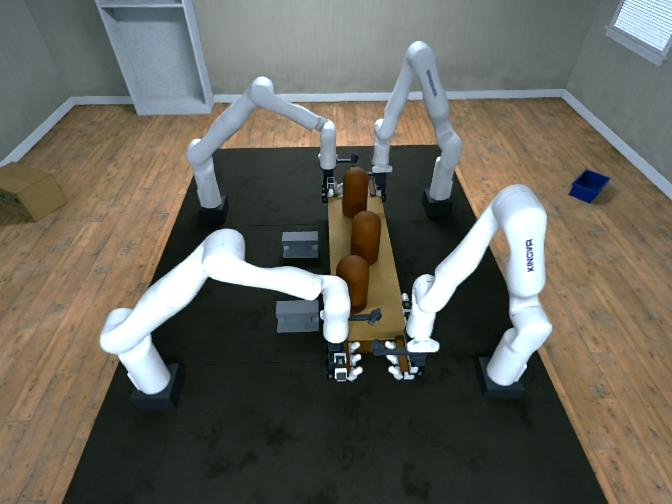

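Emit:
move(arm1={"joints": {"hand_index_dip": 0.696, "hand_middle_dip": 0.696, "hand_ring_dip": 0.696}}, arm2={"joints": {"hand_index_dip": 0.696, "hand_middle_dip": 0.696, "hand_ring_dip": 0.696}}, arm3={"joints": {"hand_index_dip": 0.696, "hand_middle_dip": 0.696, "hand_ring_dip": 0.696}}, arm4={"joints": {"hand_index_dip": 0.696, "hand_middle_dip": 0.696, "hand_ring_dip": 0.696}})

Emit:
move(arm1={"joints": {"hand_index_pip": 0.58, "hand_middle_pip": 0.58, "hand_ring_pip": 0.58}}, arm2={"joints": {"hand_index_pip": 0.58, "hand_middle_pip": 0.58, "hand_ring_pip": 0.58}}, arm3={"joints": {"hand_index_pip": 0.58, "hand_middle_pip": 0.58, "hand_ring_pip": 0.58}}, arm4={"joints": {"hand_index_pip": 0.58, "hand_middle_pip": 0.58, "hand_ring_pip": 0.58}}, cameras=["all"])

Scene clock: 1488.70 s.
Joint torques (N m): arm1=[1.43 -22.7 -0.41 -6.81 -0.56 -0.47 0.16] | arm2=[0.22 -21.79 -1.05 -7.45 0.08 -0.37 -0.19] | arm3=[1.46 -10.29 -1.01 -4.18 0.08 -0.34 -0.31] | arm4=[0.18 -12.65 -0.08 -3.76 -0.3 -0.3 -0.19]
Motor temperatures (°C): arm1=[28 33 26 24 34 33 37] | arm2=[26 35 23 26 30 33 29] | arm3=[33 30 25 24 29 32 38] | arm4=[26 32 24 23 28 37 37]
Flange force (N): arm1=[2.8 4.0 -0.2] | arm2=[-0.1 -1.8 -1.2] | arm3=[4.3 -1.4 -3.8] | arm4=[0.2 -0.5 1.2]
move: arm1 done; arm2 done; arm3 done; arm4 done
Joint velocities: within noise
arm1.joint_positions: joint1_rad=-0.018 joint2_rad=+0.861 joint3_rad=+0.000 joint4_rad=+1.286 joint5_rad=+0.000 joint6_rad=+0.995 joint7_rad=-0.010 hand_index_mcp=+0.753 hand_index_abd=+0.000 hand_index_pip=-0.728 hand_index_dip=+0.694 hand_middle_mcp=+0.753 hand_middle_abd=+0.000 hand_middle_pip=-0.729 hand_middle_dip=+0.694 hand_ring_mcp=+0.753 hand_ring_abd=+0.000 hand_ring_pip=-0.729 hand_ring_dip=+0.693 hand_thumb_cmc=+0.714 hand_thumb_axl=+0.677 hand_thumb_mcp=+0.224 hand_thumb_ipl=+0.168 hand_current_limit=+0.750 hand_speed=-0.600
arm1.joint_status: all done
arm1.hand_state: goal,goal,goal,goal,goal,goal,goal,goal,goal,goal,goal,goal,goal,goal,goal,goal
arm1.index_mcp_current_ma: -2
arm1.index_abd_current_ma: 0
arm1.index_pip_current_ma: 17
arm1.index_dip_current_ma: -5
arm1.middle_mcp_current_ma: -2
arm1.middle_abd_current_ma: 0
arm1.middle_pip_current_ma: 17
arm1.middle_dip_current_ma: -4
arm1.ring_mcp_current_ma: -2
arm1.ring_abd_current_ma: 0
arm1.ring_pip_current_ma: 17
arm1.ring_dip_current_ma: -5
arm1.thumb_cmc_current_ma: 0
arm1.thumb_axl_current_ma: -1
arm1.thumb_mcp_current_ma: -5
arm1.thumb_ipl_current_ma: -1
arm1.hand_goal_index_mcp: 0.754
arm1.hand_goal_index_abd: 0.000
arm1.hand_goal_index_pip: -0.736
arm1.hand_goal_index_dip: 0.696
arm1.hand_goal_middle_mcp: 0.754
arm1.hand_goal_middle_abd: 0.000
arm1.hand_goal_middle_pip: -0.736
arm1.hand_goal_middle_dip: 0.696
arm1.hand_goal_ring_mcp: 0.754
arm1.hand_goal_ring_abd: 0.000
arm1.hand_goal_ring_pip: -0.736
arm1.hand_goal_ring_dip: 0.696
arm1.hand_goal_thumb_cmc: 0.714
arm1.hand_goal_thumb_axl: 0.678
arm1.hand_goal_thumb_mcp: 0.226
arm1.hand_goal_thumb_ipl: 0.168
arm1.hand: x=+0.4398 y=-0.0996 z=+0.8755 quat_wxyz=(-0.003, +1.000, +0.001, +0.002) (m; scene frame)
arm2.joint_positions: joint1_rad=-0.094 joint2_rad=+0.882 joint3_rad=+0.000 joint4_rad=+1.288 joint5_rad=+0.000 joint6_rad=+0.971 joint7_rad=-0.075 hand_index_mcp=+0.754 hand_index_abd=+0.000 hand_index_pip=-0.728 hand_index_dip=+0.694 hand_middle_mcp=+0.753 hand_middle_abd=+0.000 hand_middle_pip=-0.728 hand_middle_dip=+0.693 hand_ring_mcp=+0.753 hand_ring_abd=+0.000 hand_ring_pip=-0.729 hand_ring_dip=+0.694 hand_thumb_cmc=+0.714 hand_thumb_axl=+0.677 hand_thumb_mcp=-0.002 hand_thumb_ipl=-0.897 hand_current_limit=+0.750 hand_speed=-0.600
arm2.joint_status: all done
arm2.hand_state: goal,goal,goal,goal,goal,goal,goal,goal,goal,goal,goal,goal,goal,goal,goal,goal
arm2.index_mcp_current_ma: 0
arm2.index_abd_current_ma: 0
arm2.index_pip_current_ma: 7
arm2.index_dip_current_ma: -1
arm2.middle_mcp_current_ma: -1
arm2.middle_abd_current_ma: 0
arm2.middle_pip_current_ma: 8
arm2.middle_dip_current_ma: -2
arm2.ring_mcp_current_ma: -1
arm2.ring_abd_current_ma: 0
arm2.ring_pip_current_ma: 7
arm2.ring_dip_current_ma: -1
arm2.thumb_cmc_current_ma: 0
arm2.thumb_axl_current_ma: 0
arm2.thumb_mcp_current_ma: -1
arm2.thumb_ipl_current_ma: 3
arm2.hand_goal_index_mcp: 0.754
arm2.hand_goal_index_abd: 0.000
arm2.hand_goal_index_pip: -0.736
arm2.hand_goal_index_dip: 0.696
arm2.hand_goal_middle_mcp: 0.754
arm2.hand_goal_middle_abd: 0.000
arm2.hand_goal_middle_pip: -0.736
arm2.hand_goal_middle_dip: 0.696
arm2.hand_goal_ring_mcp: 0.754
arm2.hand_goal_ring_abd: 0.000
arm2.hand_goal_ring_pip: -0.736
arm2.hand_goal_ring_dip: 0.696
arm2.hand_goal_thumb_cmc: 0.714
arm2.hand_goal_thumb_axl: 0.678
arm2.hand_goal_thumb_mcp: 0.000
arm2.hand_goal_thumb_ipl: -0.900
arm2.hand: x=-0.4823 y=-0.0988 z=+0.8751 quat_wxyz=(-0.002, +1.000, +0.001, -0.003) (m; scene frame)
arm3.joint_positions: joint1_rad=-0.071 joint2_rad=+0.390 joint3_rad=+0.000 joint4_rad=+2.256 joint5_rad=+0.000 joint6_rad=+0.496 joint7_rad=-0.020 hand_index_mcp=+0.758 hand_index_abd=+0.000 hand_index_pip=-0.728 hand_index_dip=+0.693 hand_middle_mcp=+0.757 hand_middle_abd=+0.000 hand_middle_pip=-0.729 hand_middle_dip=+0.694 hand_ring_mcp=+0.757 hand_ring_abd=+0.000 hand_ring_pip=-0.729 hand_ring_dip=+0.694 hand_thumb_cmc=+0.714 hand_thumb_axl=+0.677 hand_thumb_mcp=+0.224 hand_thumb_ipl=+0.168 hand_current_limit=+0.750 hand_speed=-0.600
arm3.joint_status: all done
arm3.hand_state: goal,goal,goal,goal,goal,goal,goal,goal,goal,goal,goal,goal,goal,goal,goal,goal
arm3.index_mcp_current_ma: 0
arm3.index_abd_current_ma: 0
arm3.index_pip_current_ma: 1
arm3.index_dip_current_ma: 0
arm3.middle_mcp_current_ma: 0
arm3.middle_abd_current_ma: 0
arm3.middle_pip_current_ma: 1
arm3.middle_dip_current_ma: 0
arm3.ring_mcp_current_ma: 0
arm3.ring_abd_current_ma: 0
arm3.ring_pip_current_ma: 1
arm3.ring_dip_current_ma: 0
arm3.thumb_cmc_current_ma: 0
arm3.thumb_axl_current_ma: 0
arm3.thumb_mcp_current_ma: 0
arm3.thumb_ipl_current_ma: 0
arm3.hand_goal_index_mcp: 0.754
arm3.hand_goal_index_abd: 0.000
arm3.hand_goal_index_pip: -0.736
arm3.hand_goal_index_dip: 0.696
arm3.hand_goal_middle_mcp: 0.754
arm3.hand_goal_middle_abd: 0.000
arm3.hand_goal_middle_pip: -0.736
arm3.hand_goal_middle_dip: 0.696
arm3.hand_goal_ring_mcp: 0.754
arm3.hand_goal_ring_abd: 0.000
arm3.hand_goal_ring_pip: -0.736
arm3.hand_goal_ring_dip: 0.696
arm3.hand_goal_thumb_cmc: 0.714
arm3.hand_goal_thumb_axl: 0.678
arm3.hand_goal_thumb_mcp: 0.226
arm3.hand_goal_thumb_ipl: 0.168
arm3.hand: x=-0.4370 y=-0.1737 z=+0.8759 quat_wxyz=(-0.005, -0.001, +1.000, +0.004) (m; scene frame)
arm4.joint_positions: joint1_rad=-0.095 joint2_rad=+0.469 joint3_rad=+0.000 joint4_rad=+2.275 joint5_rad=+0.000 joint6_rad=+0.398 joint7_rad=-0.135 hand_index_mcp=+0.756 hand_index_abd=+0.000 hand_index_pip=-0.729 hand_index_dip=+0.694 hand_middle_mcp=+0.757 hand_middle_abd=+0.000 hand_middle_pip=-0.727 hand_middle_dip=+0.694 hand_ring_mcp=+0.756 hand_ring_abd=+0.000 hand_ring_pip=-0.729 hand_ring_dip=+0.694 hand_thumb_cmc=+0.714 hand_thumb_axl=+0.677 hand_thumb_mcp=-0.002 hand_thumb_ipl=-0.897 hand_current_limit=+0.750 hand_speed=-0.600
arm4.joint_status: all done
arm4.hand_state: goal,goal,goal,goal,goal,goal,goal,goal,goal,goal,goal,goal,goal,goal,goal,goal
arm4.index_mcp_current_ma: 4
arm4.index_abd_current_ma: 0
arm4.index_pip_current_ma: 15
arm4.index_dip_current_ma: -4
arm4.middle_mcp_current_ma: 4
arm4.middle_abd_current_ma: 0
arm4.middle_pip_current_ma: 19
arm4.middle_dip_current_ma: -3
arm4.ring_mcp_current_ma: 3
arm4.ring_abd_current_ma: 0
arm4.ring_pip_current_ma: 14
arm4.ring_dip_current_ma: -4
arm4.thumb_cmc_current_ma: 0
arm4.thumb_axl_current_ma: -1
arm4.thumb_mcp_current_ma: -3
arm4.thumb_ipl_current_ma: 7
arm4.hand_goal_index_mcp: 0.754
arm4.hand_goal_index_abd: 0.000
arm4.hand_goal_index_pip: -0.736
arm4.hand_goal_index_dip: 0.696
arm4.hand_goal_middle_mcp: 0.754
arm4.hand_goal_middle_abd: 0.000
arm4.hand_goal_middle_pip: -0.736
arm4.hand_goal_middle_dip: 0.696
arm4.hand_goal_ring_mcp: 0.754
arm4.hand_goal_ring_abd: 0.000
arm4.hand_goal_ring_pip: -0.736
arm4.hand_goal_ring_dip: 0.696
arm4.hand_goal_thumb_cmc: 0.714
arm4.hand_goal_thumb_axl: 0.678
arm4.hand_goal_thumb_mcp: 0.000
arm4.hand_goal_thumb_ipl: -0.900
arm4.hand: x=+0.4855 y=-0.1742 z=+0.8773 quat_wxyz=(-0.001, -0.001, +1.000, -0.002) (m; scene frame)
pictures: none

Scene clock: 1490.10 s.
Joint torques (N m): arm1=[1.46 -22.69 -0.42 -6.79 -0.56 -0.39 0.1] | arm2=[0.3 -21.79 -0.95 -7.4 0.02 -0.33 -0.16] | arm3=[1.5 -10.28 -0.95 -4.15 0 -0.31 -0.27] | arm4=[0.18 -12.62 -0.06 -3.71 -0.29 -0.26 -0.19]
Motor temperatures (°C): arm1=[28 33 26 24 34 33 37] | arm2=[26 34 23 26 30 33 29] | arm3=[33 30 25 24 29 32 38] | arm4=[26 32 24 23 28 37 37]
Flange force (N): arm1=[2.7 3.9 -0.1] | arm2=[0.1 -1.7 -1.1] | arm3=[4.6 -1.4 -3.8] | arm4=[0.2 -0.5 1.2]
move: arm1 done; arm2 done; arm3 done; arm4 done
Joint velocities: within noise
arm1.joint_positions: joint1_rad=-0.018 joint2_rad=+0.861 joint3_rad=+0.000 joint4_rad=+1.286 joint5_rad=+0.000 joint6_rad=+0.995 joint7_rad=-0.010 hand_index_mcp=+0.753 hand_index_abd=+0.000 hand_index_pip=+0.577 hand_index_dip=+0.694 hand_middle_mcp=+0.753 hand_middle_abd=+0.000 hand_middle_pip=+0.577 hand_middle_dip=+0.694 hand_ring_mcp=+0.753 hand_ring_abd=+0.000 hand_ring_pip=+0.577 hand_ring_dip=+0.693 hand_thumb_cmc=+0.714 hand_thumb_axl=+0.677 hand_thumb_mcp=+0.224 hand_thumb_ipl=+0.168 hand_current_limit=+0.750 hand_speed=-0.600
arm1.joint_status: all done
arm1.hand_state: goal,goal,goal,goal,goal,goal,goal,goal,goal,goal,goal,goal,goal,goal,goal,goal
arm1.index_mcp_current_ma: -2
arm1.index_abd_current_ma: 0
arm1.index_pip_current_ma: -6
arm1.index_dip_current_ma: -5
arm1.middle_mcp_current_ma: -2
arm1.middle_abd_current_ma: 0
arm1.middle_pip_current_ma: -6
arm1.middle_dip_current_ma: -4
arm1.ring_mcp_current_ma: -2
arm1.ring_abd_current_ma: 0
arm1.ring_pip_current_ma: -6
arm1.ring_dip_current_ma: -5
arm1.thumb_cmc_current_ma: 0
arm1.thumb_axl_current_ma: -1
arm1.thumb_mcp_current_ma: -5
arm1.thumb_ipl_current_ma: -1
arm1.hand_goal_index_mcp: 0.754
arm1.hand_goal_index_abd: 0.000
arm1.hand_goal_index_pip: 0.580
arm1.hand_goal_index_dip: 0.696
arm1.hand_goal_middle_mcp: 0.754
arm1.hand_goal_middle_abd: 0.000
arm1.hand_goal_middle_pip: 0.580
arm1.hand_goal_middle_dip: 0.696
arm1.hand_goal_ring_mcp: 0.754
arm1.hand_goal_ring_abd: 0.000
arm1.hand_goal_ring_pip: 0.580
arm1.hand_goal_ring_dip: 0.696
arm1.hand_goal_thumb_cmc: 0.714
arm1.hand_goal_thumb_axl: 0.678
arm1.hand_goal_thumb_mcp: 0.226
arm1.hand_goal_thumb_ipl: 0.168
arm1.hand: x=+0.4398 y=-0.0996 z=+0.8755 quat_wxyz=(-0.003, +1.000, +0.001, +0.002) (m; scene frame)
arm2.joint_positions: joint1_rad=-0.094 joint2_rad=+0.882 joint3_rad=+0.000 joint4_rad=+1.288 joint5_rad=+0.000 joint6_rad=+0.971 joint7_rad=-0.075 hand_index_mcp=+0.754 hand_index_abd=+0.000 hand_index_pip=+0.577 hand_index_dip=+0.694 hand_middle_mcp=+0.753 hand_middle_abd=+0.000 hand_middle_pip=+0.577 hand_middle_dip=+0.693 hand_ring_mcp=+0.753 hand_ring_abd=+0.000 hand_ring_pip=+0.577 hand_ring_dip=+0.694 hand_thumb_cmc=+0.714 hand_thumb_axl=+0.677 hand_thumb_mcp=-0.002 hand_thumb_ipl=-0.897 hand_current_limit=+0.750 hand_speed=-0.600
arm2.joint_status: all done
arm2.hand_state: goal,goal,goal,goal,goal,goal,goal,goal,goal,goal,goal,goal,goal,goal,goal,goal
arm2.index_mcp_current_ma: 0
arm2.index_abd_current_ma: 0
arm2.index_pip_current_ma: -2
arm2.index_dip_current_ma: -1
arm2.middle_mcp_current_ma: -1
arm2.middle_abd_current_ma: 0
arm2.middle_pip_current_ma: -2
arm2.middle_dip_current_ma: -2
arm2.ring_mcp_current_ma: -1
arm2.ring_abd_current_ma: 0
arm2.ring_pip_current_ma: -2
arm2.ring_dip_current_ma: -1
arm2.thumb_cmc_current_ma: 0
arm2.thumb_axl_current_ma: 0
arm2.thumb_mcp_current_ma: -1
arm2.thumb_ipl_current_ma: 3
arm2.hand_goal_index_mcp: 0.754
arm2.hand_goal_index_abd: 0.000
arm2.hand_goal_index_pip: 0.580
arm2.hand_goal_index_dip: 0.696
arm2.hand_goal_middle_mcp: 0.754
arm2.hand_goal_middle_abd: 0.000
arm2.hand_goal_middle_pip: 0.580
arm2.hand_goal_middle_dip: 0.696
arm2.hand_goal_ring_mcp: 0.754
arm2.hand_goal_ring_abd: 0.000
arm2.hand_goal_ring_pip: 0.580
arm2.hand_goal_ring_dip: 0.696
arm2.hand_goal_thumb_cmc: 0.714
arm2.hand_goal_thumb_axl: 0.678
arm2.hand_goal_thumb_mcp: 0.000
arm2.hand_goal_thumb_ipl: -0.900
arm2.hand: x=-0.4823 y=-0.0988 z=+0.8751 quat_wxyz=(-0.002, +1.000, +0.001, -0.003) (m; scene frame)
arm3.joint_positions: joint1_rad=-0.071 joint2_rad=+0.390 joint3_rad=+0.000 joint4_rad=+2.256 joint5_rad=+0.000 joint6_rad=+0.496 joint7_rad=-0.020 hand_index_mcp=+0.755 hand_index_abd=+0.000 hand_index_pip=+0.576 hand_index_dip=+0.693 hand_middle_mcp=+0.755 hand_middle_abd=+0.000 hand_middle_pip=+0.577 hand_middle_dip=+0.694 hand_ring_mcp=+0.755 hand_ring_abd=+0.000 hand_ring_pip=+0.577 hand_ring_dip=+0.694 hand_thumb_cmc=+0.714 hand_thumb_axl=+0.677 hand_thumb_mcp=+0.224 hand_thumb_ipl=+0.168 hand_current_limit=+0.750 hand_speed=-0.600
arm3.joint_status: all done
arm3.hand_state: goal,goal,goal,goal,goal,goal,goal,goal,goal,goal,goal,goal,goal,goal,goal,goal
arm3.index_mcp_current_ma: 0
arm3.index_abd_current_ma: 0
arm3.index_pip_current_ma: 0
arm3.index_dip_current_ma: 0
arm3.middle_mcp_current_ma: 0
arm3.middle_abd_current_ma: 0
arm3.middle_pip_current_ma: 0
arm3.middle_dip_current_ma: 0
arm3.ring_mcp_current_ma: 0
arm3.ring_abd_current_ma: 0
arm3.ring_pip_current_ma: 0
arm3.ring_dip_current_ma: 0
arm3.thumb_cmc_current_ma: 0
arm3.thumb_axl_current_ma: 0
arm3.thumb_mcp_current_ma: 0
arm3.thumb_ipl_current_ma: 0
arm3.hand_goal_index_mcp: 0.754
arm3.hand_goal_index_abd: 0.000
arm3.hand_goal_index_pip: 0.580
arm3.hand_goal_index_dip: 0.696
arm3.hand_goal_middle_mcp: 0.754
arm3.hand_goal_middle_abd: 0.000
arm3.hand_goal_middle_pip: 0.580
arm3.hand_goal_middle_dip: 0.696
arm3.hand_goal_ring_mcp: 0.754
arm3.hand_goal_ring_abd: 0.000
arm3.hand_goal_ring_pip: 0.580
arm3.hand_goal_ring_dip: 0.696
arm3.hand_goal_thumb_cmc: 0.714
arm3.hand_goal_thumb_axl: 0.678
arm3.hand_goal_thumb_mcp: 0.226
arm3.hand_goal_thumb_ipl: 0.168
arm3.hand: x=-0.4370 y=-0.1737 z=+0.8759 quat_wxyz=(-0.005, -0.001, +1.000, +0.004) (m; scene frame)
arm4.joint_positions: joint1_rad=-0.095 joint2_rad=+0.469 joint3_rad=+0.000 joint4_rad=+2.275 joint5_rad=+0.000 joint6_rad=+0.398 joint7_rad=-0.135 hand_index_mcp=+0.755 hand_index_abd=+0.000 hand_index_pip=+0.577 hand_index_dip=+0.694 hand_middle_mcp=+0.755 hand_middle_abd=+0.000 hand_middle_pip=+0.576 hand_middle_dip=+0.694 hand_ring_mcp=+0.755 hand_ring_abd=+0.000 hand_ring_pip=+0.577 hand_ring_dip=+0.694 hand_thumb_cmc=+0.714 hand_thumb_axl=+0.677 hand_thumb_mcp=-0.002 hand_thumb_ipl=-0.897 hand_current_limit=+0.750 hand_speed=-0.600
arm4.joint_status: all done
arm4.hand_state: goal,goal,goal,goal,goal,goal,goal,goal,goal,goal,goal,goal,goal,goal,goal,goal
arm4.index_mcp_current_ma: 2
arm4.index_abd_current_ma: 0
arm4.index_pip_current_ma: -5
arm4.index_dip_current_ma: -4
arm4.middle_mcp_current_ma: 2
arm4.middle_abd_current_ma: 0
arm4.middle_pip_current_ma: -7
arm4.middle_dip_current_ma: -3
arm4.ring_mcp_current_ma: 2
arm4.ring_abd_current_ma: 0
arm4.ring_pip_current_ma: -5
arm4.ring_dip_current_ma: -4
arm4.thumb_cmc_current_ma: 0
arm4.thumb_axl_current_ma: -1
arm4.thumb_mcp_current_ma: -3
arm4.thumb_ipl_current_ma: 7
arm4.hand_goal_index_mcp: 0.754
arm4.hand_goal_index_abd: 0.000
arm4.hand_goal_index_pip: 0.580
arm4.hand_goal_index_dip: 0.696
arm4.hand_goal_middle_mcp: 0.754
arm4.hand_goal_middle_abd: 0.000
arm4.hand_goal_middle_pip: 0.580
arm4.hand_goal_middle_dip: 0.696
arm4.hand_goal_ring_mcp: 0.754
arm4.hand_goal_ring_abd: 0.000
arm4.hand_goal_ring_pip: 0.580
arm4.hand_goal_ring_dip: 0.696
arm4.hand_goal_thumb_cmc: 0.714
arm4.hand_goal_thumb_axl: 0.678
arm4.hand_goal_thumb_mcp: 0.000
arm4.hand_goal_thumb_ipl: -0.900
arm4.hand: x=+0.4855 y=-0.1742 z=+0.8773 quat_wxyz=(-0.001, -0.001, +1.000, -0.002) (m; scene frame)
pictures: arm1_cam_wrist, arm2_cam_wrist, arm3_cam_wrist, arm4_cam_wrist, cam_high
camera_calibration:
arm1_cam_wrist: T_world_to_cam=[[-0.800861, -0.598248, 0.0268664, 0.304464], [-0.387755, 0.552223, 0.738035, -0.468936], [-0.456364, 0.580645, -0.674228, 0.974016], [0, 0, 0, 1]] pos_world=[0.506507, -0.124456, 0.99462]
arm2_cam_wrist: T_world_to_cam=[[-0.777748, -0.625551, 0.0615913, -0.464383], [-0.390526, 0.557659, 0.732466, -0.822691], [-0.492542, 0.545621, -0.678012, 0.532743], [0, 0, 0, 1]] pos_world=[-0.420057, -0.12239, 0.992401]
arm3_cam_wrist: T_world_to_cam=[[0.810098, 0.585841, -0.0230677, 0.510967], [0.408765, -0.536158, 0.738543, -0.61075], [0.420301, -0.607721, -0.673811, 0.789259], [0, 0, 0, 1]] pos_world=[-0.496006, -0.147154, 0.994664]
arm4_cam_wrist: T_world_to_cam=[[0.759656, 0.650248, 0.0100443, -0.23618], [0.450963, -0.537842, 0.712291, -0.982625], [0.468568, -0.536566, -0.701812, 0.418247], [0, 0, 0, 1]] pos_world=[0.426565, -0.150504, 0.995818]

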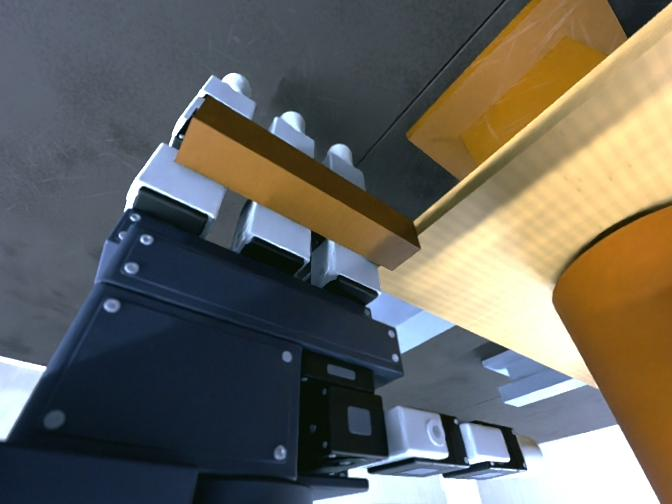

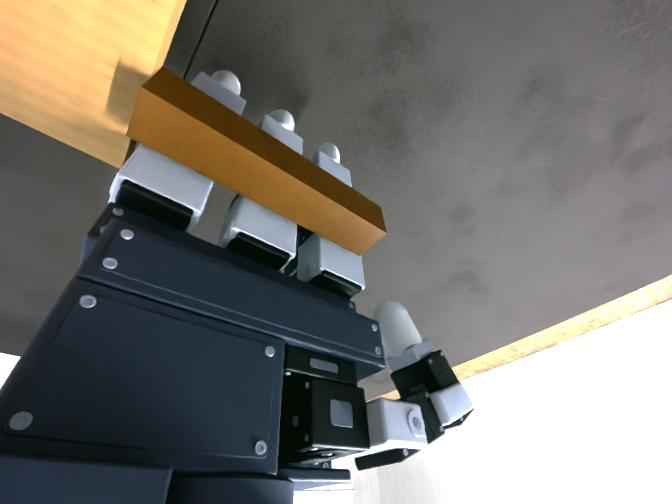

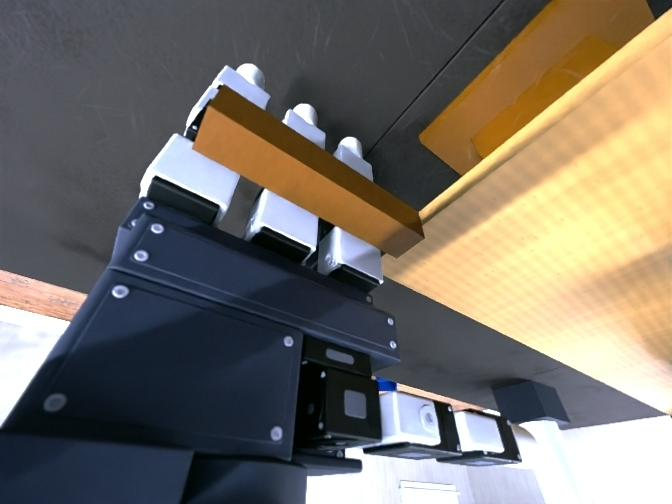

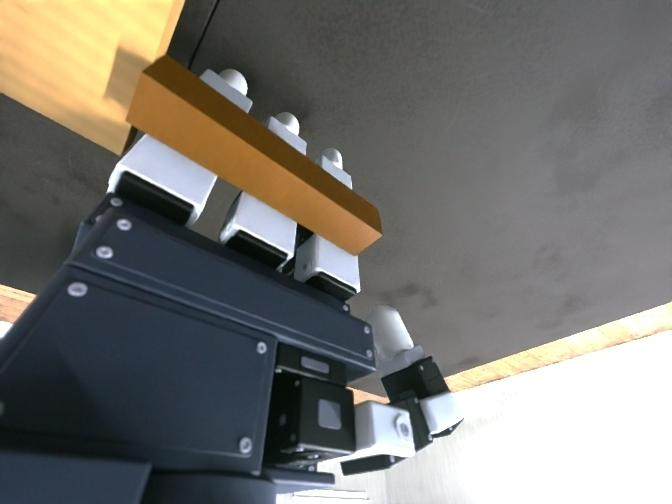

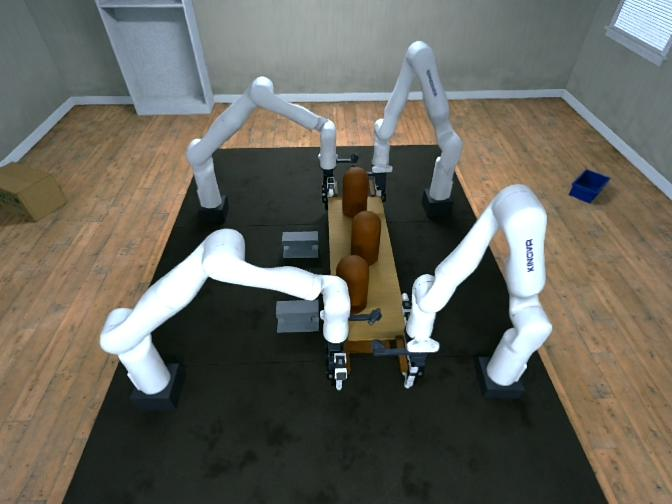

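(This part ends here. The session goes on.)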